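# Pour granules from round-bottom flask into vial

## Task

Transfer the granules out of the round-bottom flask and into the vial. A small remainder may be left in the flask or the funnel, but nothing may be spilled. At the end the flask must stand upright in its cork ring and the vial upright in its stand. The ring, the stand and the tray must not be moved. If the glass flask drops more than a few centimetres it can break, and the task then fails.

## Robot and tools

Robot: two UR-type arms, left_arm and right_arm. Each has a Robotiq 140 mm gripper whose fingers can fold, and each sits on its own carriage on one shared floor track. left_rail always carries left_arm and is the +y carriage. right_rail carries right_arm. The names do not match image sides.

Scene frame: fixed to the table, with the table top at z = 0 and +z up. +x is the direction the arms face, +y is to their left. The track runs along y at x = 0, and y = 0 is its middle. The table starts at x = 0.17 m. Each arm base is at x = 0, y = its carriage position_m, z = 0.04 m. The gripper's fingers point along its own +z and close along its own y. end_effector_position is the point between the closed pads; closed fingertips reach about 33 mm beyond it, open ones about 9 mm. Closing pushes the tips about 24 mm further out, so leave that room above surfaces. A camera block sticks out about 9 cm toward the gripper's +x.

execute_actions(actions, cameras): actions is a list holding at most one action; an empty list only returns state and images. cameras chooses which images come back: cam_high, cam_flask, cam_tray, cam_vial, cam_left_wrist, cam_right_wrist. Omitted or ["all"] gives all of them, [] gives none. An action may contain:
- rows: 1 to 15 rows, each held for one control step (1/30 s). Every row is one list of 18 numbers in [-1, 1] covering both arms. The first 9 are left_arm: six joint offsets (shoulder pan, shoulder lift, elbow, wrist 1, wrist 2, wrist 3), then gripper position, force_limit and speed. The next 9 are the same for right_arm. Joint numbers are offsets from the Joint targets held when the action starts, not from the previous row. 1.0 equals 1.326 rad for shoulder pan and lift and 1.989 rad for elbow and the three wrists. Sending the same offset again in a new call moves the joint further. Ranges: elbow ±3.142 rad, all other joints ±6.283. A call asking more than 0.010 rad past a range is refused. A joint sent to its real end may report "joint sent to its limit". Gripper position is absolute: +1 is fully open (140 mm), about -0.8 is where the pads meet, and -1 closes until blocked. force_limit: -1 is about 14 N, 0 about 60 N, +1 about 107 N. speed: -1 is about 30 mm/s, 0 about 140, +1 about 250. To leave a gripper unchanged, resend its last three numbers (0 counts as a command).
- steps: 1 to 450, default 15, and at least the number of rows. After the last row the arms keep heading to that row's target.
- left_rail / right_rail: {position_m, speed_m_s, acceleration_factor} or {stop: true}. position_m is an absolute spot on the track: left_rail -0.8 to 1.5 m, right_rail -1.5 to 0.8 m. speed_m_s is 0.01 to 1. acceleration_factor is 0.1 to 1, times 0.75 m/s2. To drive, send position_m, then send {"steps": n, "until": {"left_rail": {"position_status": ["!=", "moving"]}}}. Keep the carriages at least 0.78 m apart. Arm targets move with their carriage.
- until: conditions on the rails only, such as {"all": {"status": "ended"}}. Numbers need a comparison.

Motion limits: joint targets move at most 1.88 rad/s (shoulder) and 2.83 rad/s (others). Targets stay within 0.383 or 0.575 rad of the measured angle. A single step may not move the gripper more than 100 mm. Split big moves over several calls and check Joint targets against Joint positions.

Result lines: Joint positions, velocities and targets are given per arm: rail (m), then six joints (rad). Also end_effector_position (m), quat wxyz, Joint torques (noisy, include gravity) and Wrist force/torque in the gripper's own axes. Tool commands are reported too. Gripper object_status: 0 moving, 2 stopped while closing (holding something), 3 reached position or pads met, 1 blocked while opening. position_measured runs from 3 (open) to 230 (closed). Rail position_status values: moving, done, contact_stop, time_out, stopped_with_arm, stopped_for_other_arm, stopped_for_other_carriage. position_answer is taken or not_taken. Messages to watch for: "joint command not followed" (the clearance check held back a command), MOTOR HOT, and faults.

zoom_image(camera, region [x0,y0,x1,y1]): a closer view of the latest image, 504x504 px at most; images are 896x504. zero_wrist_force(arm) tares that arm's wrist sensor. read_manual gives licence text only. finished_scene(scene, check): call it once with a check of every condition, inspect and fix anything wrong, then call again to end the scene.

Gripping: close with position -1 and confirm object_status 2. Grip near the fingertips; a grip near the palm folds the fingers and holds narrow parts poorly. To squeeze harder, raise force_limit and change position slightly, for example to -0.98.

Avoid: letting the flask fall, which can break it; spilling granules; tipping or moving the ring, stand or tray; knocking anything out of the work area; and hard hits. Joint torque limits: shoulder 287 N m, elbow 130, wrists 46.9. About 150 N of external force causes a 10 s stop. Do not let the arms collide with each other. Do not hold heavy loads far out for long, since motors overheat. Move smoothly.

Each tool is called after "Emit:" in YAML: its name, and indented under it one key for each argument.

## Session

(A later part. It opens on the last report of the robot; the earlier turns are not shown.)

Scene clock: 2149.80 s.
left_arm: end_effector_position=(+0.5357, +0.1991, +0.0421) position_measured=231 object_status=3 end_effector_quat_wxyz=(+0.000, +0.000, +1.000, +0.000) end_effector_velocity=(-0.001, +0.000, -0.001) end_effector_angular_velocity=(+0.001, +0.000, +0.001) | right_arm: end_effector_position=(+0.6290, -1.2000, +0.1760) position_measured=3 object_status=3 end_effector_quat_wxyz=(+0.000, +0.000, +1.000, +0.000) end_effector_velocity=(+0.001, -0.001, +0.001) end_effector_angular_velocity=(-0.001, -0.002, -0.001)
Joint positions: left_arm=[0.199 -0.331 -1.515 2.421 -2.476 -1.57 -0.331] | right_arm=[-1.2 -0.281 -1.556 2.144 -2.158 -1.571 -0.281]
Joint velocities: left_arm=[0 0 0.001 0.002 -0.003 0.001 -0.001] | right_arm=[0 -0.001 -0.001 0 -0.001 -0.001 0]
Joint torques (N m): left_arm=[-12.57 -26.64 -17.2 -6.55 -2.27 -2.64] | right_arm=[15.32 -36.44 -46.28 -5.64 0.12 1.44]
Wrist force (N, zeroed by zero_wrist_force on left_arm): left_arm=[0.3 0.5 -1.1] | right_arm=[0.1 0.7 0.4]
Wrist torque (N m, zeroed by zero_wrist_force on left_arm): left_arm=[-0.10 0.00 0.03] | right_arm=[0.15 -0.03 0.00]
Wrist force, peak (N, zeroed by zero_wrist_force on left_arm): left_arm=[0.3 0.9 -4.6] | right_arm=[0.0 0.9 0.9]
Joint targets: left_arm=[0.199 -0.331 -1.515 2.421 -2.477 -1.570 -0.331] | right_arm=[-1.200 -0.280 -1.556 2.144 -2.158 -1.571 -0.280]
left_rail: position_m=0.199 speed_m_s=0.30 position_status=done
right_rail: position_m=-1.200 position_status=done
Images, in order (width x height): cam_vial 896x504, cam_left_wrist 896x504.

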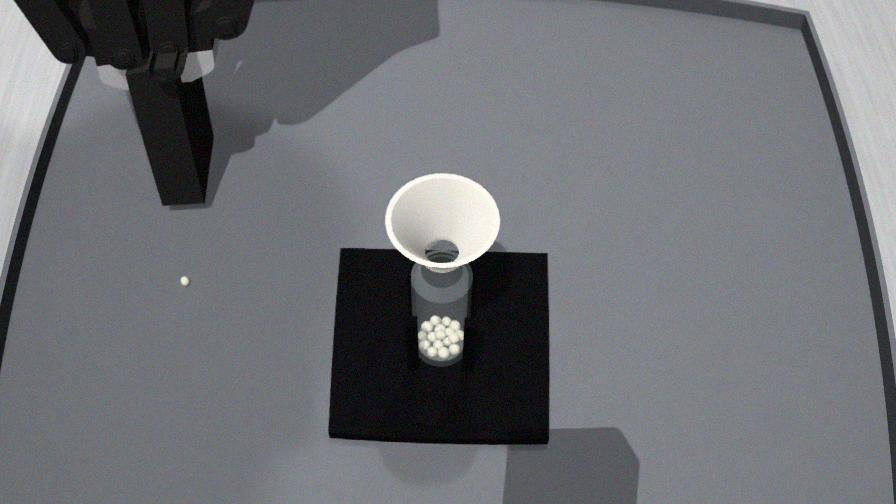

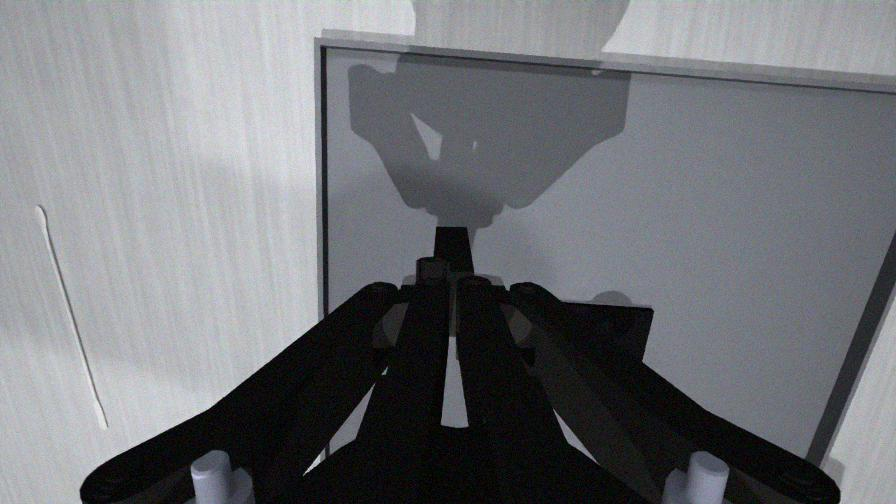

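Emit:
execute_actions:
  actions:
    - {"rows":[[0,0.00021,0.00005,-0.00019,0,0,-1,-1,-0.6,0,0,0,0,0,0,1,1,1],[0,0.00074,0.00017,-0.00067,0,0,-1,-1,-0.6,0,0,0,0,0,0,1,1,1],[0,0.00148,0.00035,-0.00133,0,0,-1,-1,-0.6,0,0,0,0,0,0,1,1,1],[0,0.00222,0.00052,-0.002,0,0,-1,-1,-0.6,0,0,0,0,0,0,1,1,1],[0,0.00275,0.00065,-0.00248,0,0,-1,-1,-0.6,0,0,0,0,0,0,1,1,1],[0,0.00296,0.0007,-0.00267,0,0,-1,-1,-0.6,0,0,0,0,0,0,1,1,1]],"steps":12}
  cameras: ["cam_vial"]

Emit:
zoom_image:
  camera: "cam_vial"
  region: [120, 140, 288, 308]

Scene clock: 2187.43 s.
left_arm: end_effector_position=(+0.5356, +0.1991, +0.0400) position_measured=231 object_status=3 end_effector_quat_wxyz=(+0.000, +0.000, +1.000, +0.000) end_effector_velocity=(+0.000, -0.001, -0.001) end_effector_angular_velocity=(+0.000, +0.000, +0.000) | right_arm: end_effector_position=(+0.6290, -1.2000, +0.1760) position_measured=3 object_status=3 end_effector_quat_wxyz=(+0.000, +0.000, +1.000, +0.000) end_effector_velocity=(+0.000, -0.001, +0.000) end_effector_angular_velocity=(+0.000, +0.000, -0.001)
Joint positions: left_arm=[0.199 -0.331 -1.511 2.423 -2.482 -1.57 -0.331] | right_arm=[-1.2 -0.281 -1.556 2.144 -2.158 -1.571 -0.28]
Joint velocities: left_arm=[0 -0.001 0.001 0.001 -0.001 0 -0.001] | right_arm=[0 -0.001 0.001 -0.001 0 0 0]
Joint torques (N m): left_arm=[-10.53 -29.44 -18.65 -7.53 -1.69 -2.49] | right_arm=[14.95 -36.27 -45.01 -6.04 -0.42 1.62]
Wrist force (N, zeroed by zero_wrist_force on left_arm): left_arm=[0.2 -0.3 0.2] | right_arm=[-0.1 0.5 0.8]
Wrist torque (N m, zeroed by zero_wrist_force on left_arm): left_arm=[-0.08 -0.05 0.02] | right_arm=[0.12 0.01 0.00]
Wrist force, peak (N, zeroed by zero_wrist_force on left_arm): left_arm=[0.7 -0.4 0.1] | right_arm=[-0.1 0.6 1.1]
Joint targets: left_arm=[0.199 -0.331 -1.511 2.423 -2.482 -1.570 -0.331] | right_arm=[-1.200 -0.280 -1.556 2.144 -2.158 -1.571 -0.280]
left_rail: position_m=0.199 speed_m_s=0.30 position_status=done
right_rail: position_m=-1.200 position_status=done
Images, in order (width x height): cam_vial 896x504.

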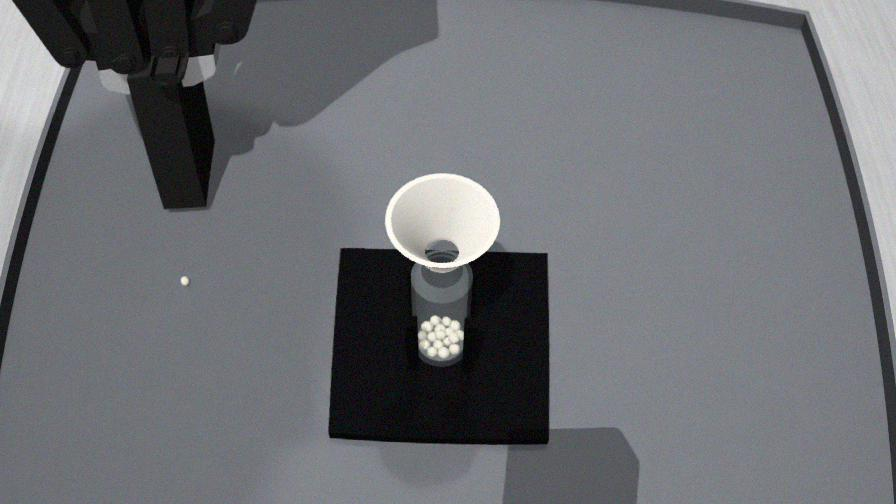

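Scaled by 3.000 from the camera's 896x504 image, which has a finer 1280x720 frame.

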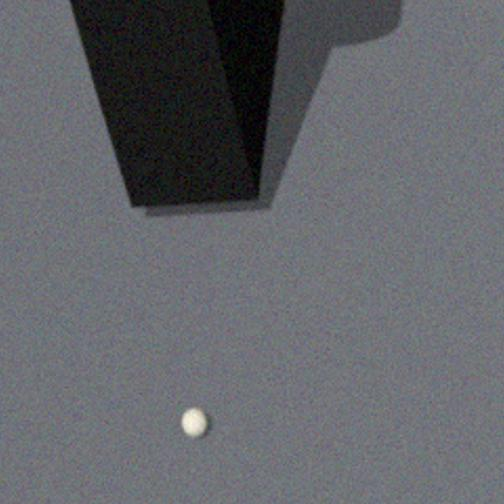

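Emit:
execute_actions:
  actions:
    - {"rows":[[0,0.00026,0.00006,-0.00023,0,0,-1,-1,-0.6,0,0,0,0,0,0,1,1,1],[0,0.00092,0.00022,-0.00083,0,0,-1,-1,-0.6,0,0,0,0,0,0,1,1,1],[0,0.00185,0.00043,-0.00167,0,0,-1,-1,-0.6,0,0,0,0,0,0,1,1,1],[0,0.00277,0.00065,-0.0025,0,0,-1,-1,-0.6,0,0,0,0,0,0,1,1,1],[0,0.00344,0.00081,-0.0031,0,0,-1,-1,-0.6,0,0,0,0,0,0,1,1,1],[0,0.0037,0.00087,-0.00333,0,0,-1,-1,-0.6,0,0,0,0,0,0,1,1,1]],"steps":12}
  cameras: ["cam_vial"]

Emit:
zoom_image:
  camera: "cam_vial"
  region: [120, 140, 288, 308]

Scene clock: 2200.23 s.
left_arm: end_effector_position=(+0.5356, +0.1991, +0.0375) position_measured=231 object_status=3 end_effector_quat_wxyz=(+0.000, +0.000, +1.000, +0.000) end_effector_velocity=(-0.001, +0.000, -0.001) end_effector_angular_velocity=(+0.000, +0.001, -0.003) | right_arm: end_effector_position=(+0.6290, -1.2000, +0.1760) position_measured=3 object_status=3 end_effector_quat_wxyz=(+0.000, +0.000, +1.000, +0.000) end_effector_velocity=(-0.001, +0.000, +0.001) end_effector_angular_velocity=(-0.001, -0.001, +0.000)
Joint positions: left_arm=[0.199 -0.331 -1.506 2.424 -2.489 -1.57 -0.331] | right_arm=[-1.2 -0.281 -1.556 2.144 -2.158 -1.571 -0.281]
Joint velocities: left_arm=[0 0 0.001 0.001 -0.001 0 0.003] | right_arm=[0 0 -0.002 0.001 0 -0.001 0]
Joint torques (N m): left_arm=[-8.74 -27.66 -18.75 -7.11 -1.32 -2.05] | right_arm=[15.56 -35.21 -45.08 -6.15 -0.15 1.3]
Wrist force (N, zeroed by zero_wrist_force on left_arm): left_arm=[-0.1 0.3 -0.2] | right_arm=[-0.3 0.3 0.6]
Wrist torque (N m, zeroed by zero_wrist_force on left_arm): left_arm=[0.06 0.03 0.02] | right_arm=[0.06 0.05 0.00]
Wrist force, peak (N, zeroed by zero_wrist_force on left_arm): left_arm=[0.5 0.4 0.5] | right_arm=[-0.2 0.9 0.7]
Joint targets: left_arm=[0.199 -0.331 -1.506 2.424 -2.489 -1.570 -0.331] | right_arm=[-1.200 -0.280 -1.556 2.144 -2.158 -1.571 -0.280]
left_rail: position_m=0.199 speed_m_s=0.30 position_status=done
right_rail: position_m=-1.200 position_status=done
Images, in order (width x height): cam_vial 896x504.

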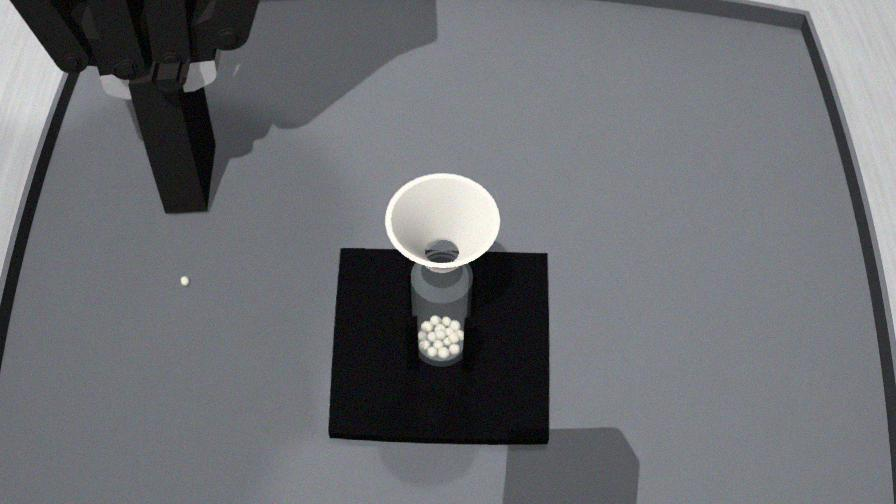

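Scaled by 3.000 from the camera's 896x504 image, which has a finer 1280x720 frame.

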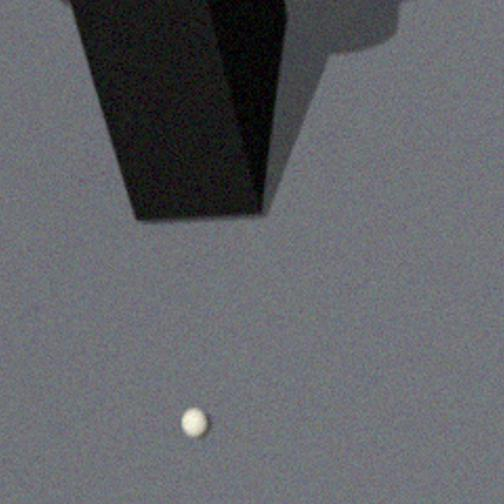

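Emit:
execute_actions:
  actions:
    - {"rows":[[0,0.0001,0.00002,-0.00009,0,0,-1,-1,-0.6,0,0,0,0,0,0,1,1,1],[0,0.00037,0.00009,-0.00033,0,0,-1,-1,-0.6,0,0,0,0,0,0,1,1,1],[0,0.00064,0.00015,-0.00058,0,0,-1,-1,-0.6,0,0,0,0,0,0,1,1,1],[0,0.00074,0.00017,-0.00067,0,0,-1,-1,-0.6,0,0,0,0,0,0,1,1,1]],"steps":10}
  cameras: []

Scene clock: 2205.30 s.
left_arm: end_effector_position=(+0.5356, +0.1991, +0.0370) position_measured=231 object_status=3 end_effector_quat_wxyz=(+0.000, +0.000, +1.000, +0.000) end_effector_velocity=(+0.000, +0.000, +0.000) end_effector_angular_velocity=(+0.001, -0.001, -0.002) | right_arm: end_effector_position=(+0.6290, -1.2000, +0.1760) position_measured=3 object_status=3 end_effector_quat_wxyz=(+0.000, +0.000, +1.000, +0.000) end_effector_velocity=(+0.001, +0.001, +0.001) end_effector_angular_velocity=(+0.000, -0.002, +0.001)
Joint positions: left_arm=[0.199 -0.331 -1.505 2.425 -2.49 -1.57 -0.331] | right_arm=[-1.2 -0.281 -1.556 2.144 -2.158 -1.571 -0.28]
Joint velocities: left_arm=[0 0 0 0 -0.001 0.001 0.002] | right_arm=[0 0.001 -0.001 -0.001 0 0.001 0]
Joint torques (N m): left_arm=[-6.96 -26.54 -18.82 -6.86 -0.95 -2.45] | right_arm=[19.34 -36.74 -44.09 -5.73 -0.19 1.74]
Wrist force (N, zeroed by zero_wrist_force on left_arm): left_arm=[0.4 0.1 0.1] | right_arm=[0.0 0.6 0.8]
Wrist torque (N m, zeroed by zero_wrist_force on left_arm): left_arm=[0.02 -0.09 0.02] | right_arm=[0.13 0.00 0.00]
Wrist force, peak (N, zeroed by zero_wrist_force on left_arm): left_arm=[0.9 -0.2 0.0] | right_arm=[-0.1 0.4 1.2]
Joint targets: left_arm=[0.199 -0.331 -1.505 2.425 -2.490 -1.570 -0.331] | right_arm=[-1.200 -0.280 -1.556 2.144 -2.158 -1.571 -0.280]
left_rail: position_m=0.199 speed_m_s=0.30 position_status=done
right_rail: position_m=-1.200 position_status=done
No camera images: "cameras" was empty.

Emit:
execute_actions:
  actions:
    - {"rows":[[0,0.00011,0.00003,-0.0001,0,0,-1,-1,-0.6,0,0,0,0,0,0,1,1,1],[0,0.00033,0.00008,-0.0003,0,0,-1,-1,-0.6,0,0,0,0,0,0,1,1,1],[0,0.00044,0.0001,-0.0004,0,0,-1,-1,-0.6,0,0,0,0,0,0,1,1,1]],"steps":10}
  cameras: []

Scene clock: 2209.50 s.
left_arm: end_effector_position=(+0.5356, +0.1991, +0.0367) position_measured=231 object_status=3 end_effector_quat_wxyz=(+0.000, +0.000, +1.000, +0.000) end_effector_velocity=(+0.000, +0.000, +0.000) end_effector_angular_velocity=(+0.000, +0.000, +0.000) | right_arm: end_effector_position=(+0.6290, -1.2000, +0.1760) position_measured=3 object_status=3 end_effector_quat_wxyz=(+0.000, +0.000, +1.000, +0.000) end_effector_velocity=(+0.000, +0.000, +0.000) end_effector_angular_velocity=(+0.001, -0.001, +0.000)
Joint positions: left_arm=[0.199 -0.331 -1.505 2.425 -2.491 -1.57 -0.331] | right_arm=[-1.2 -0.281 -1.556 2.144 -2.158 -1.571 -0.28]
Joint velocities: left_arm=[0 -0.001 0 0 -0.001 0 0] | right_arm=[0 -0.001 0 0 0 0.001 0]
Joint torques (N m): left_arm=[-8.49 -27.94 -19.28 -6.9 -0.6 -2.18] | right_arm=[15.03 -35.12 -44.16 -5.64 0.18 1.43]
Wrist force (N, zeroed by zero_wrist_force on left_arm): left_arm=[0.1 0.0 0.2] | right_arm=[-0.1 0.6 0.5]
Wrist torque (N m, zeroed by zero_wrist_force on left_arm): left_arm=[-0.01 -0.02 0.02] | right_arm=[0.13 0.00 0.00]
Wrist force, peak (N, zeroed by zero_wrist_force on left_arm): left_arm=[0.7 0.0 -0.3] | right_arm=[-0.5 0.7 0.9]
Joint targets: left_arm=[0.199 -0.331 -1.505 2.425 -2.491 -1.570 -0.331] | right_arm=[-1.200 -0.280 -1.556 2.144 -2.158 -1.571 -0.280]
left_rail: position_m=0.199 speed_m_s=0.30 position_status=done
right_rail: position_m=-1.200 position_status=done
No camera images: "cameras" was empty.

Emit:
execute_actions:
  actions:
    - {"rows":[[0,0.00011,0.00003,-0.0001,0,0,-1,-1,-0.6,0,0,0,0,0,0,1,1,1],[0,0.00033,0.00008,-0.0003,0,0,-1,-1,-0.6,0,0,0,0,0,0,1,1,1],[0,0.00044,0.0001,-0.0004,0,0,-1,-1,-0.6,0,0,0,0,0,0,1,1,1]],"steps":10}
  cameras: []

Scene clock: 2214.27 s.
left_arm: end_effector_position=(+0.5356, +0.1991, +0.0364) position_measured=231 object_status=3 end_effector_quat_wxyz=(+0.000, +0.000, +1.000, +0.000) end_effector_velocity=(+0.000, +0.000, +0.000) end_effector_angular_velocity=(+0.000, +0.001, +0.001) | right_arm: end_effector_position=(+0.6290, -1.2000, +0.1760) position_measured=3 object_status=3 end_effector_quat_wxyz=(+0.000, +0.000, +1.000, +0.000) end_effector_velocity=(-0.001, +0.000, -0.001) end_effector_angular_velocity=(+0.001, +0.002, +0.000)
Joint positions: left_arm=[0.199 -0.331 -1.504 2.425 -2.492 -1.57 -0.331] | right_arm=[-1.2 -0.281 -1.556 2.144 -2.158 -1.571 -0.28]
Joint velocities: left_arm=[0 0 0.001 0 0 0 -0.001] | right_arm=[0 0 0.001 0 0.001 0 0]
Joint torques (N m): left_arm=[-5.25 -28.56 -18.85 -6.81 -0.07 -2.34] | right_arm=[15.36 -33 -44.86 -5.82 0.58 1.56]
Wrist force (N, zeroed by zero_wrist_force on left_arm): left_arm=[0.2 -0.2 0.4] | right_arm=[-0.1 0.6 0.9]
Wrist torque (N m, zeroed by zero_wrist_force on left_arm): left_arm=[-0.04 -0.05 0.02] | right_arm=[0.14 0.00 0.01]
Wrist force, peak (N, zeroed by zero_wrist_force on left_arm): left_arm=[0.8 -0.3 0.1] | right_arm=[-0.3 0.7 0.9]
Joint targets: left_arm=[0.199 -0.331 -1.504 2.425 -2.492 -1.570 -0.331] | right_arm=[-1.200 -0.280 -1.556 2.144 -2.158 -1.571 -0.280]
left_rail: position_m=0.199 speed_m_s=0.30 position_status=done
right_rail: position_m=-1.200 position_status=done
No camera images: "cameras" was empty.

Emit:
execute_actions:
  actions:
    - {"rows":[[0,0.00011,0.00003,-0.0001,0,0,-1,-1,-0.6,0,0,0,0,0,0,1,1,1],[0,0.00033,0.00008,-0.0003,0,0,-1,-1,-0.6,0,0,0,0,0,0,1,1,1],[0,0.00044,0.0001,-0.0004,0,0,-1,-1,-0.6,0,0,0,0,0,0,1,1,1]],"steps":10}
  cameras: ["cam_vial"]

Emit:
zoom_image:
  camera: "cam_vial"
  region: [140, 170, 224, 254]

Scene clock: 2222.47 s.
left_arm: end_effector_position=(+0.5356, +0.1991, +0.0361) position_measured=231 object_status=3 end_effector_quat_wxyz=(+0.000, +0.000, +1.000, +0.000) end_effector_velocity=(+0.000, +0.000, +0.000) end_effector_angular_velocity=(+0.000, -0.001, +0.000) | right_arm: end_effector_position=(+0.6290, -1.2000, +0.1760) position_measured=3 object_status=3 end_effector_quat_wxyz=(+0.000, +0.000, +1.000, +0.000) end_effector_velocity=(-0.001, +0.001, -0.001) end_effector_angular_velocity=(+0.000, +0.002, +0.001)
Joint positions: left_arm=[0.199 -0.331 -1.504 2.425 -2.492 -1.57 -0.331] | right_arm=[-1.2 -0.281 -1.556 2.144 -2.158 -1.571 -0.28]
Joint velocities: left_arm=[0 0 0 0 -0.001 0 0] | right_arm=[0 0.001 0 0.001 0.002 -0.001 0]
Joint torques (N m): left_arm=[-2.5 -27.72 -18.62 -6.91 0.33 -2.14] | right_arm=[19.01 -33 -44.74 -6.31 0.09 1.69]
Wrist force (N, zeroed by zero_wrist_force on left_arm): left_arm=[0.0 -0.3 -0.2] | right_arm=[0.0 0.6 0.3]
Wrist torque (N m, zeroed by zero_wrist_force on left_arm): left_arm=[-0.06 -0.01 0.02] | right_arm=[0.12 0.00 0.00]
Wrist force, peak (N, zeroed by zero_wrist_force on left_arm): left_arm=[0.8 0.0 0.1] | right_arm=[0.0 0.7 1.0]
Joint targets: left_arm=[0.199 -0.331 -1.504 2.425 -2.492 -1.570 -0.331] | right_arm=[-1.200 -0.280 -1.556 2.144 -2.158 -1.571 -0.280]
left_rail: position_m=0.199 speed_m_s=0.30 position_status=done
right_rail: position_m=-1.200 position_status=done
Images, in order (width x height): cam_vial 896x504.

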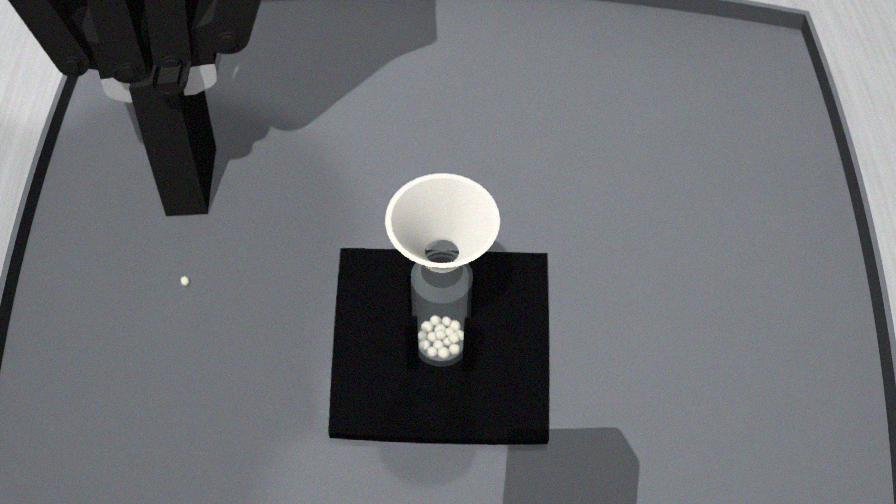

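Scaled by 6.000 from the camera's 896x504 image, which has a finer 1280x720 frame.

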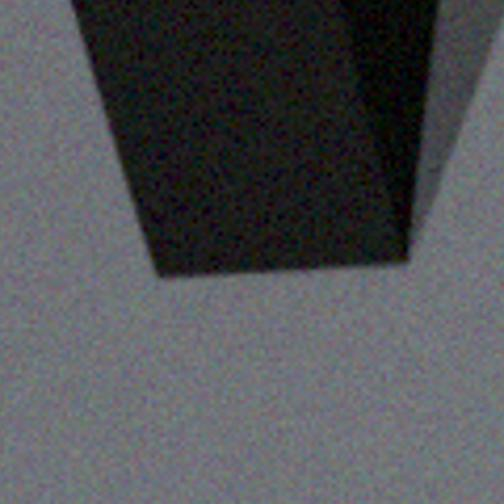

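Emit:
execute_actions:
  actions:
    - {"rows":[[0,0.00011,0.00003,-0.0001,0,0,-1,-1,-0.6,0,0,0,0,0,0,1,1,1],[0,0.00033,0.00008,-0.0003,0,0,-1,-1,-0.6,0,0,0,0,0,0,1,1,1],[0,0.00044,0.0001,-0.0004,0,0,-1,-1,-0.6,0,0,0,0,0,0,1,1,1]],"steps":10}
  cameras: []

Scene clock: 2230.27 s.
left_arm: end_effector_position=(+0.5356, +0.1991, +0.0358) position_measured=231 object_status=3 end_effector_quat_wxyz=(+0.000, +0.000, +1.000, +0.000) end_effector_velocity=(+0.000, +0.000, +0.000) end_effector_angular_velocity=(+0.001, +0.000, +0.001) | right_arm: end_effector_position=(+0.6290, -1.2000, +0.1760) position_measured=3 object_status=3 end_effector_quat_wxyz=(+0.000, +0.000, +1.000, +0.000) end_effector_velocity=(+0.000, -0.001, +0.000) end_effector_angular_velocity=(-0.001, +0.000, -0.001)
Joint positions: left_arm=[0.199 -0.331 -1.503 2.426 -2.493 -1.57 -0.331] | right_arm=[-1.2 -0.281 -1.556 2.144 -2.158 -1.571 -0.281]
Joint velocities: left_arm=[0 0 0 0 0 0.001 -0.001] | right_arm=[0 -0.001 0 0 0 -0.001 0]
Joint torques (N m): left_arm=[-0.84 -27.97 -19.21 -6.79 0.89 -2.21] | right_arm=[15.57 -38.47 -43.65 -5.82 -0.27 1.61]
Wrist force (N, zeroed by zero_wrist_force on left_arm): left_arm=[0.1 0.0 0.0] | right_arm=[0.0 0.3 0.7]
Wrist torque (N m, zeroed by zero_wrist_force on left_arm): left_arm=[0.01 -0.02 0.02] | right_arm=[0.06 -0.02 0.00]
Wrist force, peak (N, zeroed by zero_wrist_force on left_arm): left_arm=[0.9 -0.1 0.0] | right_arm=[-0.1 0.5 1.1]
Joint targets: left_arm=[0.199 -0.331 -1.503 2.426 -2.493 -1.570 -0.331] | right_arm=[-1.200 -0.280 -1.556 2.144 -2.158 -1.571 -0.280]
left_rail: position_m=0.199 speed_m_s=0.30 position_status=done
right_rail: position_m=-1.200 position_status=done
No camera images: "cameras" was empty.

Emit:
execute_actions:
  actions:
    - {"rows":[[0,0.00011,0.00003,-0.0001,0,0,-1,-1,-0.6,0,0,0,0,0,0,1,1,1],[0,0.00033,0.00008,-0.0003,0,0,-1,-1,-0.6,0,0,0,0,0,0,1,1,1],[0,0.00044,0.0001,-0.0004,0,0,-1,-1,-0.6,0,0,0,0,0,0,1,1,1]],"steps":10}
  cameras: []

Scene clock: 2234.33 s.
left_arm: end_effector_position=(+0.5356, +0.1991, +0.0355) position_measured=231 object_status=3 end_effector_quat_wxyz=(+0.000, +0.000, +1.000, +0.000) end_effector_velocity=(-0.001, +0.000, +0.000) end_effector_angular_velocity=(+0.000, +0.001, +0.001) | right_arm: end_effector_position=(+0.6290, -1.2000, +0.1760) position_measured=3 object_status=3 end_effector_quat_wxyz=(+0.000, +0.000, +1.000, +0.000) end_effector_velocity=(+0.000, +0.000, -0.001) end_effector_angular_velocity=(+0.002, +0.002, -0.001)
Joint positions: left_arm=[0.199 -0.331 -1.502 2.426 -2.494 -1.57 -0.331] | right_arm=[-1.2 -0.281 -1.556 2.144 -2.158 -1.571 -0.281]
Joint velocities: left_arm=[0 0 0 0.001 0 0 -0.001] | right_arm=[0 -0.001 0.001 0.001 0 0.001 0]
Joint torques (N m): left_arm=[-0.05 -24.69 -16.7 -6.3 1.27 -2.04] | right_arm=[15.46 -37.44 -44.19 -5.93 0.21 0.89]
Wrist force (N, zeroed by zero_wrist_force on left_arm): left_arm=[1.3 0.2 -6.9] | right_arm=[0.0 0.3 0.8]
Wrist torque (N m, zeroed by zero_wrist_force on left_arm): left_arm=[0.01 -0.02 0.02] | right_arm=[0.07 -0.01 0.00]
Wrist force, peak (N, zeroed by zero_wrist_force on left_arm): left_arm=[1.3 0.2 -6.9] | right_arm=[-0.1 0.8 1.0]
Joint targets: left_arm=[0.199 -0.331 -1.502 2.426 -2.494 -1.570 -0.331] | right_arm=[-1.200 -0.280 -1.556 2.144 -2.158 -1.571 -0.280]
left_rail: position_m=0.199 speed_m_s=0.30 position_status=done
right_rail: position_m=-1.200 position_status=done
No camera images: "cameras" was empty.

Emit:
execute_actions:
  actions:
    - {"rows":[[0,-0.00152,-0.00038,0.0014,0,0,-1,-1,-1,0,0,0,0,0,0,1,1,1],[0,-0.00553,-0.00139,0.00508,0,0,-1,-1,-1,0,0,0,0,0,0,1,1,1],[0,-0.01119,-0.00281,0.01028,0,0,-1,-1,-1,0,0,0,0,0,0,1,1,1],[0,-0.01768,-0.00444,0.01624,0,0,-1,-1,-1,0,0,0,0,0,0,1,1,1],[0.00042,-0.02288,-0.00686,0.02212,0,0.00028,-1,-1,-1,0,0,0,0,0,0,1,1,1],[0.00157,-0.025,-0.01044,0.02713,0,0.00104,-1,-1,-1,0,0,0,0,0,0,1,1,1],[0.00328,-0.02372,-0.01465,0.0305,0,0.00218,-1,-1,-1,0,0,0,0,0,0,1,1,1],[0.0054,-0.01871,-0.01901,0.03151,0,0.0036,-0.59,-1,-1,0,0,0,0,0,0,1,1,1],[0.00775,-0.01143,-0.02343,0.03109,0,0.00517,-0.59,-1,-1,0,0,0,0,0,0,1,1,1],[0.0102,-0.00389,-0.02802,0.03065,0,0.0068,-0.59,-1,-1,0,0,0,0,0,0,1,1,1],[0.01256,0.00339,-0.03245,0.03022,0,0.00837,-0.59,-1,-1,0,0,0,0,0,0,1,1,1],[0.01468,0.00992,-0.03642,0.02984,0,0.00978,-0.59,-1,-1,0,0,0,0,0,0,1,1,1],[0.01639,0.01521,-0.03964,0.02954,0,0.01093,-0.59,-1,-1,0,0,0,0,0,0,1,1,1],[0.01754,0.01875,-0.04179,0.02933,0,0.01169,-0.59,-1,-1,0,0,0,0,0,0,1,1,1],[0.01796,0.02004,-0.04258,0.02926,0,0.01197,-0.59,-1,-1,0,0,0,0,0,0,1,1,1]],"steps":30}
  cameras: ["cam_left_wrist", "cam_vial"]

Emit:
zoom_image:
  camera: "cam_left_wrist"
  region: [392, 180, 512, 270]

Emit:
zoom_image:
  camera: "cam_vial"
  region: [120, 180, 288, 348]

Scene clock: 2270.97 s.
left_arm: end_effector_position=(+0.5755, +0.1991, +0.0549) position_measured=204 object_status=3 end_effector_quat_wxyz=(+0.000, +0.000, +1.000, +0.000) end_effector_velocity=(+0.000, +0.000, +0.000) end_effector_angular_velocity=(+0.000, +0.001, +0.000) | right_arm: end_effector_position=(+0.6290, -1.2000, +0.1760) position_measured=3 object_status=3 end_effector_quat_wxyz=(+0.000, +0.000, +1.000, +0.000) end_effector_velocity=(+0.000, +0.000, +0.000) end_effector_angular_velocity=(-0.001, +0.000, +0.000)
Joint positions: left_arm=[0.199 -0.308 -1.476 2.341 -2.436 -1.57 -0.307] | right_arm=[-1.2 -0.281 -1.556 2.144 -2.158 -1.571 -0.28]
Joint velocities: left_arm=[0 0 0.001 0 0 -0.001 0] | right_arm=[0 0 0 0 0 -0.001 0]
Joint torques (N m): left_arm=[13.88 -32.81 -44.47 -3.06 1.62 3.13] | right_arm=[15.57 -34.76 -44.31 -5.77 -0.12 1.52]
Wrist force (N, zeroed by zero_wrist_force on left_arm): left_arm=[0.5 0.0 -0.1] | right_arm=[0.2 0.4 0.5]
Wrist torque (N m, zeroed by zero_wrist_force on left_arm): left_arm=[0.00 -0.10 0.03] | right_arm=[0.09 -0.06 0.00]
Wrist force, peak (N, zeroed by zero_wrist_force on left_arm): left_arm=[-0.3 -0.5 -11.8] | right_arm=[-0.2 0.3 1.2]
Joint targets: left_arm=[0.199 -0.308 -1.476 2.341 -2.436 -1.570 -0.307] | right_arm=[-1.200 -0.280 -1.556 2.144 -2.158 -1.571 -0.280]
left_rail: position_m=0.199 speed_m_s=0.30 position_status=done
right_rail: position_m=-1.200 position_status=done
Images, in order (width x height): cam_vial 896x504, cam_left_wrist 896x504.

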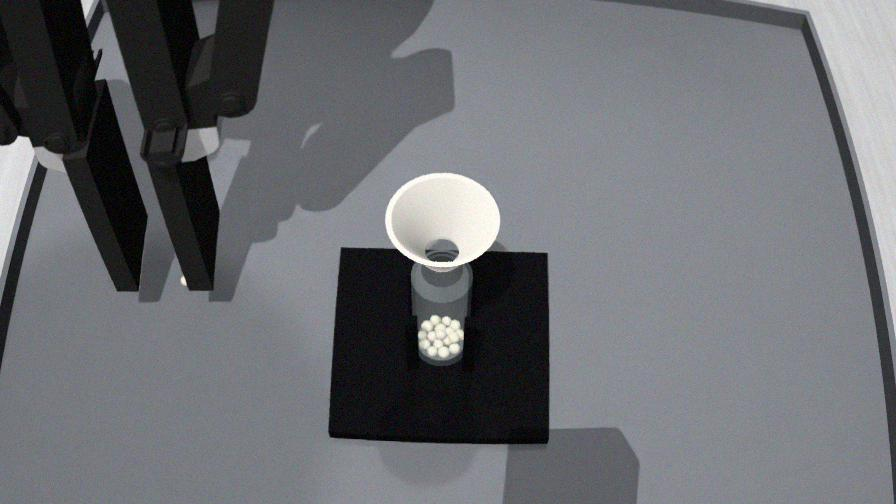

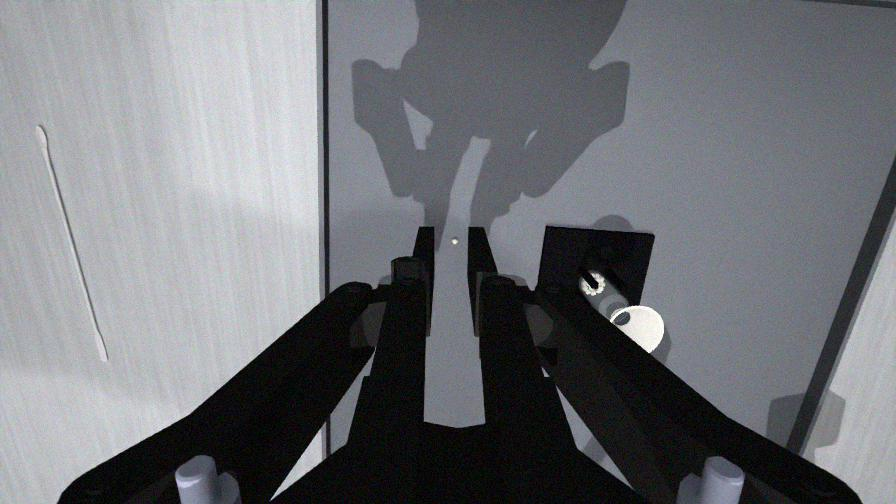

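Scaled by 4.200 from the camera's 896x504 image, which has a finer 1280x720 frame.

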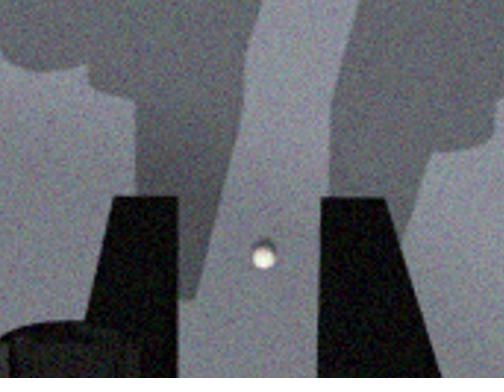

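Scaled by 3.000 from the camera's 896x504 image, which has a finer 1280x720 frame.

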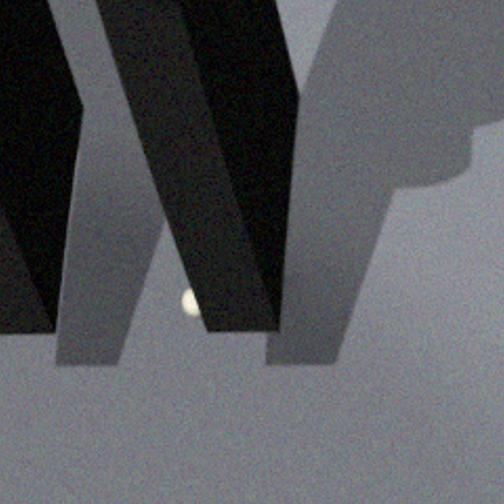

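Emit:
execute_actions:
  actions:
    - {"left_rail":{"position_m":0.2008},"rows":[[0,0.00032,0.00008,-0.0003,0,0,-0.59,-1,-1,0,0,0,0,0,0,1,1,1],[0,0.00122,0.0003,-0.00111,0,0,-0.59,-1,-1,0,0,0,0,0,0,1,1,1],[0,0.0026,0.00065,-0.00238,0,0,-0.59,-1,-1,0,0,0,0,0,0,1,1,1],[0,0.00439,0.00109,-0.00402,0,0,-0.59,-1,-1,0,0,0,0,0,0,1,1,1],[0,0.00649,0.00162,-0.00594,0,0,-0.59,-1,-1,0,0,0,0,0,0,1,1,1],[0,0.00881,0.00219,-0.00807,0,0,-0.59,-1,-1,0,0,0,0,0,0,1,1,1],[0,0.01128,0.00281,-0.01032,0,0,-0.59,-1,-1,0,0,0,0,0,0,1,1,1],[0,0.01376,0.00342,-0.0126,0,0,-0.59,-1,-1,0,0,0,0,0,0,1,1,1],[0,0.01622,0.00404,-0.01485,0,0,-0.59,-1,-1,0,0,0,0,0,0,1,1,1],[0,0.01854,0.00461,-0.01698,0,0,-0.59,-1,-1,0,0,0,0,0,0,1,1,1],[0,0.02064,0.00514,-0.0189,0,0,-0.59,-1,-1,0,0,0,0,0,0,1,1,1],[0,0.02243,0.00558,-0.02054,0,0,-0.59,-1,-1,0,0,0,0,0,0,1,1,1],[0,0.02382,0.00593,-0.0218,0,0,-0.59,-1,-1,0,0,0,0,0,0,1,1,1],[0,0.02471,0.00615,-0.02262,0,0,-0.59,-1,-1,0,0,0,0,0,0,1,1,1],[0,0.02503,0.00623,-0.02292,0,0,-0.59,-1,-1,0,0,0,0,0,0,1,1,1]],"steps":24}
  cameras: ["cam_left_wrist", "cam_vial"]

Emit:
zoom_image:
  camera: "cam_left_wrist"
  region: [392, 200, 512, 290]

Emit:
zoom_image:
  camera: "cam_vial"
  region: [120, 180, 288, 348]

Scene clock: 2311.07 s.
left_arm: end_effector_position=(+0.5756, +0.2010, +0.0363) position_measured=204 object_status=3 end_effector_quat_wxyz=(+0.000, +0.000, +1.000, +0.000) end_effector_velocity=(+0.000, -0.001, -0.001) end_effector_angular_velocity=(+0.000, +0.000, -0.001) | right_arm: end_effector_position=(+0.6290, -1.2000, +0.1760) position_measured=3 object_status=3 end_effector_quat_wxyz=(+0.000, +0.000, +1.000, +0.000) end_effector_velocity=(+0.001, +0.001, +0.001) end_effector_angular_velocity=(-0.001, -0.003, +0.001)
Joint positions: left_arm=[0.201 -0.308 -1.443 2.353 -2.481 -1.57 -0.307] | right_arm=[-1.2 -0.281 -1.556 2.144 -2.158 -1.571 -0.28]
Joint velocities: left_arm=[0 -0.001 0.001 0.001 -0.002 0 0] | right_arm=[0 0.001 -0.001 0 -0.002 0 0]
Joint torques (N m): left_arm=[8.5 -38.25 -19.58 -7.61 1.99 3.11] | right_arm=[18.29 -36.07 -44.36 -5.44 0.07 0.78]
Wrist force (N, zeroed by zero_wrist_force on left_arm): left_arm=[0.5 0.3 -0.1] | right_arm=[-0.1 0.6 0.8]
Wrist torque (N m, zeroed by zero_wrist_force on left_arm): left_arm=[0.05 -0.08 0.03] | right_arm=[0.13 0.01 0.00]
Wrist force, peak (N, zeroed by zero_wrist_force on left_arm): left_arm=[0.4 0.9 -0.9] | right_arm=[-0.3 0.5 1.2]
Joint targets: left_arm=[0.201 -0.308 -1.443 2.353 -2.481 -1.570 -0.307] | right_arm=[-1.200 -0.280 -1.556 2.144 -2.158 -1.571 -0.280]
left_rail: position_m=0.201 speed_m_s=0.30 position_status=done
right_rail: position_m=-1.200 position_status=done
Images, in order (width x height): cam_vial 896x504, cam_left_wrist 896x504.

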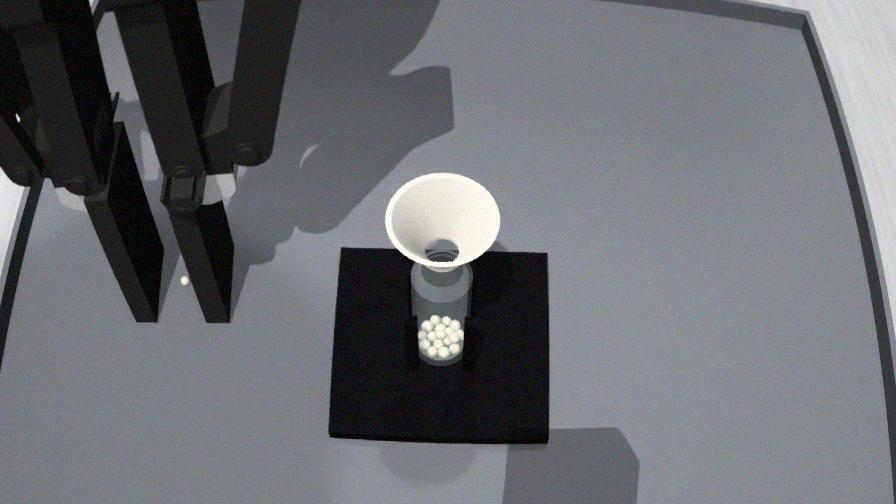

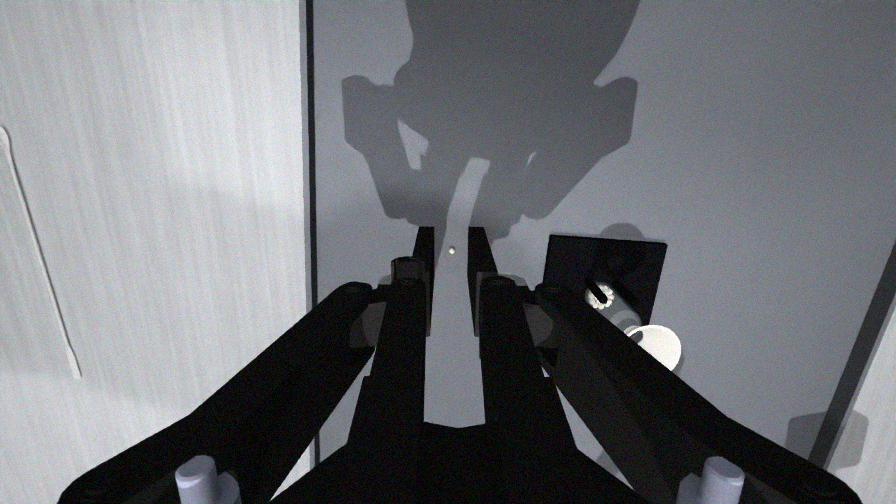

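Scaled by 4.200 from the camera's 896x504 image, which has a finer 1280x720 frame.

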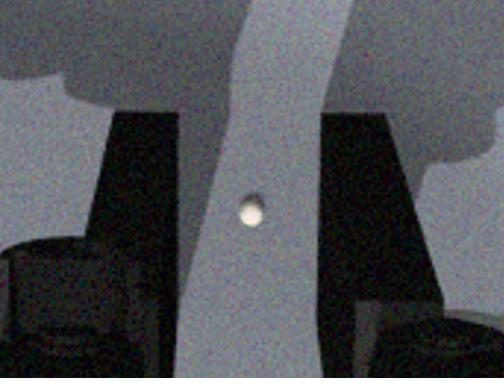

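Scaled by 3.000 from the camera's 896x504 image, which has a finer 1280x720 frame.

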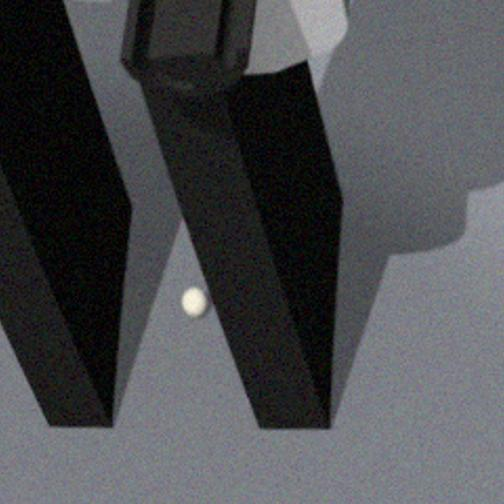

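Emit:
execute_actions:
  actions:
    - {"rows":[[0,0,0,0,0,0,-0.755,-1,-1,0,0,0,0,0,0,1,1,1]],"steps":20}
  cameras: ["cam_left_wrist", "cam_vial"]

Emit:
zoom_image:
  camera: "cam_left_wrist"
  region: [422, 215, 482, 275]

Emit:
zoom_image:
  camera: "cam_vial"
  region: [140, 220, 240, 320]

Scene clock: 2322.57 s.
left_arm: end_effector_position=(+0.5756, +0.2009, +0.0362) position_measured=224 object_status=3 end_effector_quat_wxyz=(+0.000, +0.000, +1.000, +0.000) end_effector_velocity=(-0.001, +0.000, +0.000) end_effector_angular_velocity=(+0.000, +0.001, +0.001) | right_arm: end_effector_position=(+0.6290, -1.2000, +0.1760) position_measured=3 object_status=3 end_effector_quat_wxyz=(+0.000, +0.000, +1.000, +0.000) end_effector_velocity=(+0.000, +0.000, +0.000) end_effector_angular_velocity=(-0.001, +0.000, +0.000)
Joint positions: left_arm=[0.201 -0.308 -1.443 2.353 -2.481 -1.57 -0.307] | right_arm=[-1.2 -0.281 -1.556 2.144 -2.158 -1.571 -0.28]
Joint velocities: left_arm=[0 0 0 0 0.001 0 -0.001] | right_arm=[0 0.001 0 0 0 -0.001 0.001]
Joint torques (N m): left_arm=[0.85 -34.49 -28.14 -5.77 1.81 3.19] | right_arm=[15.46 -34.26 -43.5 -5.5 0.13 1.2]
Wrist force (N, zeroed by zero_wrist_force on left_arm): left_arm=[0.3 0.2 0.1] | right_arm=[-0.1 0.7 1.0]
Wrist torque (N m, zeroed by zero_wrist_force on left_arm): left_arm=[0.03 -0.03 0.03] | right_arm=[0.15 0.01 0.00]
Wrist force, peak (N, zeroed by zero_wrist_force on left_arm): left_arm=[1.1 -0.1 -0.3] | right_arm=[0.1 0.8 1.0]
Joint targets: left_arm=[0.201 -0.308 -1.443 2.353 -2.481 -1.570 -0.307] | right_arm=[-1.200 -0.280 -1.556 2.144 -2.158 -1.571 -0.280]
left_rail: position_m=0.201 speed_m_s=0.30 position_status=done
right_rail: position_m=-1.200 position_status=done
Images, in order (width x height): cam_vial 896x504, cam_left_wrist 896x504.

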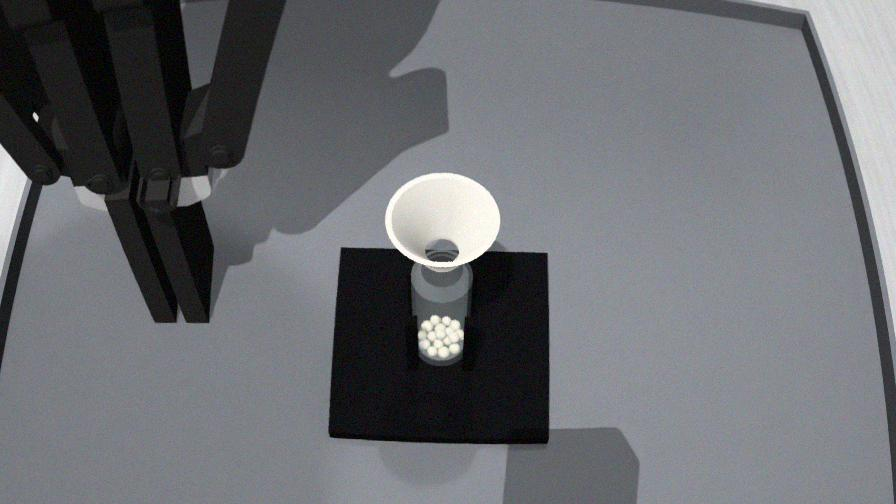

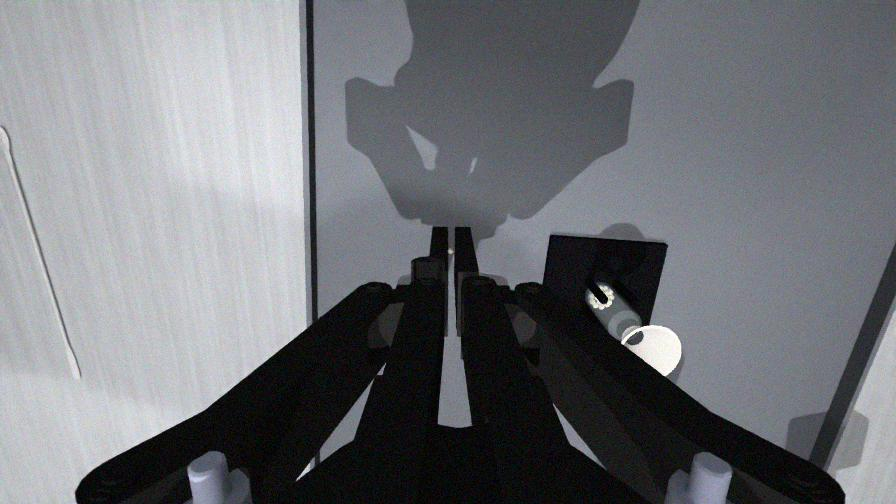

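Scaled by 8.400 from the camera's 896x504 image, which has a finer 1280x720 frame.

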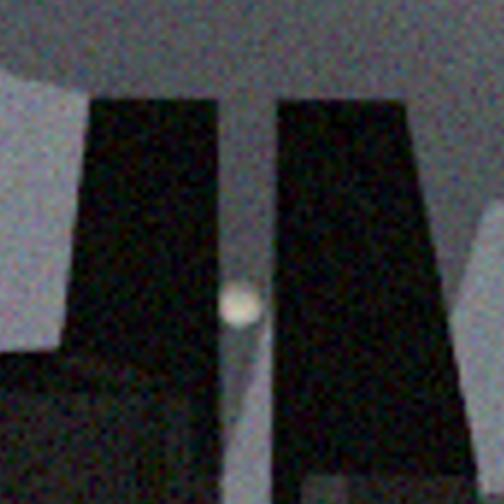

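Scaled by 5.040 from the camera's 896x504 image, which has a finer 1280x720 frame.

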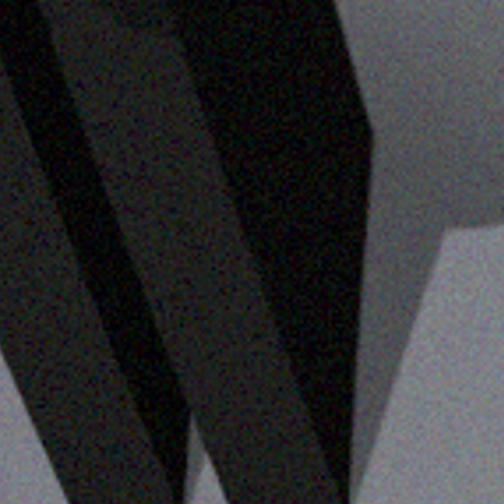

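Emit:
execute_actions:
  actions:
    - {"rows":[[0,0,0,0,0,0,-0.772,-1,-1,0,0,0,0,0,0,1,1,1]],"steps":15}
  cameras: ["cam_left_wrist"]

Emit:
zoom_image:
  camera: "cam_left_wrist"
  region: [422, 215, 482, 275]

Scene clock: 2335.47 s.
left_arm: end_effector_position=(+0.5756, +0.2009, +0.0362) position_measured=226 object_status=3 end_effector_quat_wxyz=(+0.000, +0.000, +1.000, +0.000) end_effector_velocity=(+0.000, -0.001, +0.000) end_effector_angular_velocity=(-0.001, +0.001, -0.003) | right_arm: end_effector_position=(+0.6290, -1.2000, +0.1760) position_measured=3 object_status=3 end_effector_quat_wxyz=(+0.000, +0.000, +1.000, +0.000) end_effector_velocity=(+0.001, -0.001, +0.000) end_effector_angular_velocity=(-0.001, -0.001, +0.000)
Joint positions: left_arm=[0.201 -0.308 -1.443 2.353 -2.481 -1.57 -0.307] | right_arm=[-1.2 -0.281 -1.556 2.144 -2.158 -1.571 -0.28]
Joint velocities: left_arm=[0 -0.001 0 0 0 -0.001 0.002] | right_arm=[0 -0.001 0.001 -0.001 -0.001 0 -0.001]
Joint torques (N m): left_arm=[-6.96 -34.69 -36.34 -4.59 2.01 2.84] | right_arm=[15.49 -35.74 -44.07 -5.87 0.13 0.99]
Wrist force (N, zeroed by zero_wrist_force on left_arm): left_arm=[0.4 0.1 -0.1] | right_arm=[-0.5 0.4 0.5]
Wrist torque (N m, zeroed by zero_wrist_force on left_arm): left_arm=[0.00 -0.07 0.03] | right_arm=[0.09 0.09 0.00]
Wrist force, peak (N, zeroed by zero_wrist_force on left_arm): left_arm=[0.7 0.3 -0.5] | right_arm=[0.2 0.6 1.1]
Joint targets: left_arm=[0.201 -0.308 -1.443 2.353 -2.481 -1.570 -0.307] | right_arm=[-1.200 -0.280 -1.556 2.144 -2.158 -1.571 -0.280]
left_rail: position_m=0.201 speed_m_s=0.30 position_status=done
right_rail: position_m=-1.200 position_status=done
Images, in order (width x height): cam_left_wrist 896x504.

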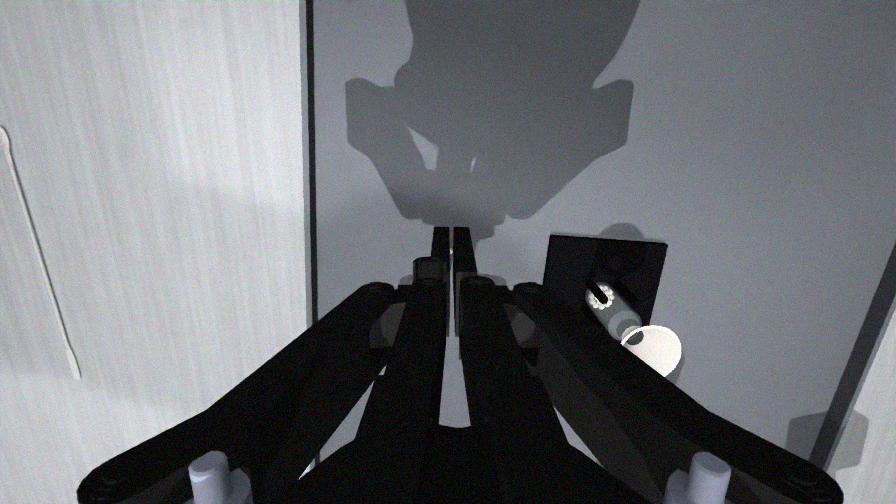

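Scaled by 8.400 from the camera's 896x504 image, which has a finer 1280x720 frame.

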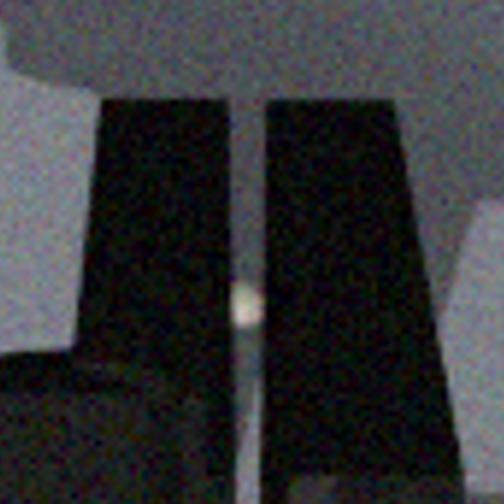

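Emit:
execute_actions:
  actions:
    - {"rows":[[0,0,0,0,0,0,-0.782,-1,-1,0,0,0,0,0,0,1,1,1]],"steps":15}
  cameras: ["cam_left_wrist"]

Emit:
zoom_image:
  camera: "cam_left_wrist"
  region: [422, 215, 482, 275]

Scene clock: 2344.97 s.
left_arm: end_effector_position=(+0.5756, +0.2009, +0.0362) position_measured=227 object_status=3 end_effector_quat_wxyz=(+0.000, +0.000, +1.000, +0.000) end_effector_velocity=(+0.000, +0.000, +0.000) end_effector_angular_velocity=(+0.001, +0.000, -0.001) | right_arm: end_effector_position=(+0.6290, -1.2000, +0.1760) position_measured=3 object_status=3 end_effector_quat_wxyz=(+0.000, +0.000, +1.000, +0.000) end_effector_velocity=(-0.001, +0.000, -0.001) end_effector_angular_velocity=(+0.000, +0.001, +0.000)
Joint positions: left_arm=[0.201 -0.308 -1.443 2.353 -2.481 -1.57 -0.307] | right_arm=[-1.2 -0.281 -1.556 2.144 -2.158 -1.571 -0.28]
Joint velocities: left_arm=[0 0 0 0 0 0.001 0.001] | right_arm=[0 0 0 0.001 0 0 0]
Joint torques (N m): left_arm=[-8.31 -37.31 -40.65 -3.76 2 3.2] | right_arm=[17.49 -36.76 -43.93 -5.66 0.12 1.11]
Wrist force (N, zeroed by zero_wrist_force on left_arm): left_arm=[0.4 0.3 0.0] | right_arm=[0.3 0.6 0.6]
Wrist torque (N m, zeroed by zero_wrist_force on left_arm): left_arm=[0.04 -0.06 0.03] | right_arm=[0.15 -0.08 0.00]
Wrist force, peak (N, zeroed by zero_wrist_force on left_arm): left_arm=[0.4 0.8 -0.4] | right_arm=[-0.1 0.8 1.0]
Joint targets: left_arm=[0.201 -0.308 -1.443 2.353 -2.481 -1.570 -0.307] | right_arm=[-1.200 -0.280 -1.556 2.144 -2.158 -1.571 -0.280]
left_rail: position_m=0.201 speed_m_s=0.30 position_status=done
right_rail: position_m=-1.200 position_status=done
Images, in order (width x height): cam_left_wrist 896x504.

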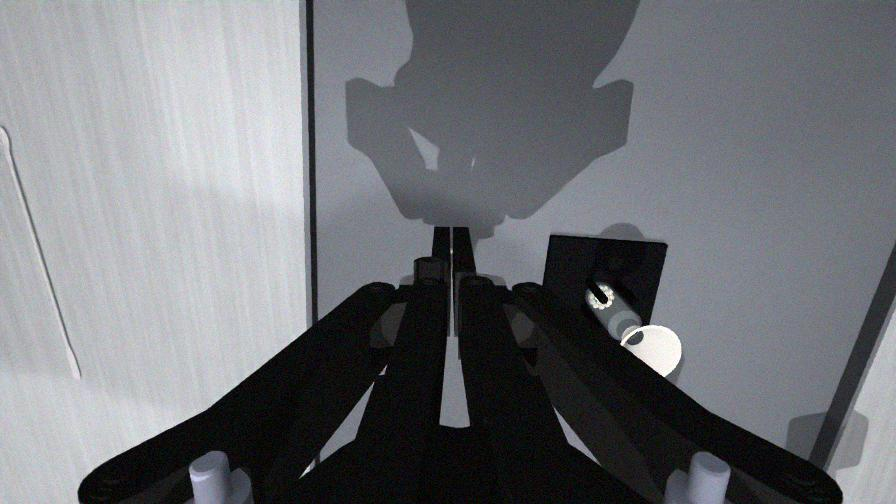

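Scaled by 8.400 from the camera's 896x504 image, which has a finer 1280x720 frame.

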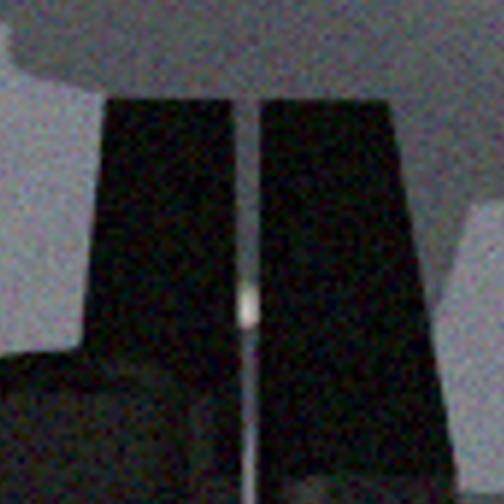

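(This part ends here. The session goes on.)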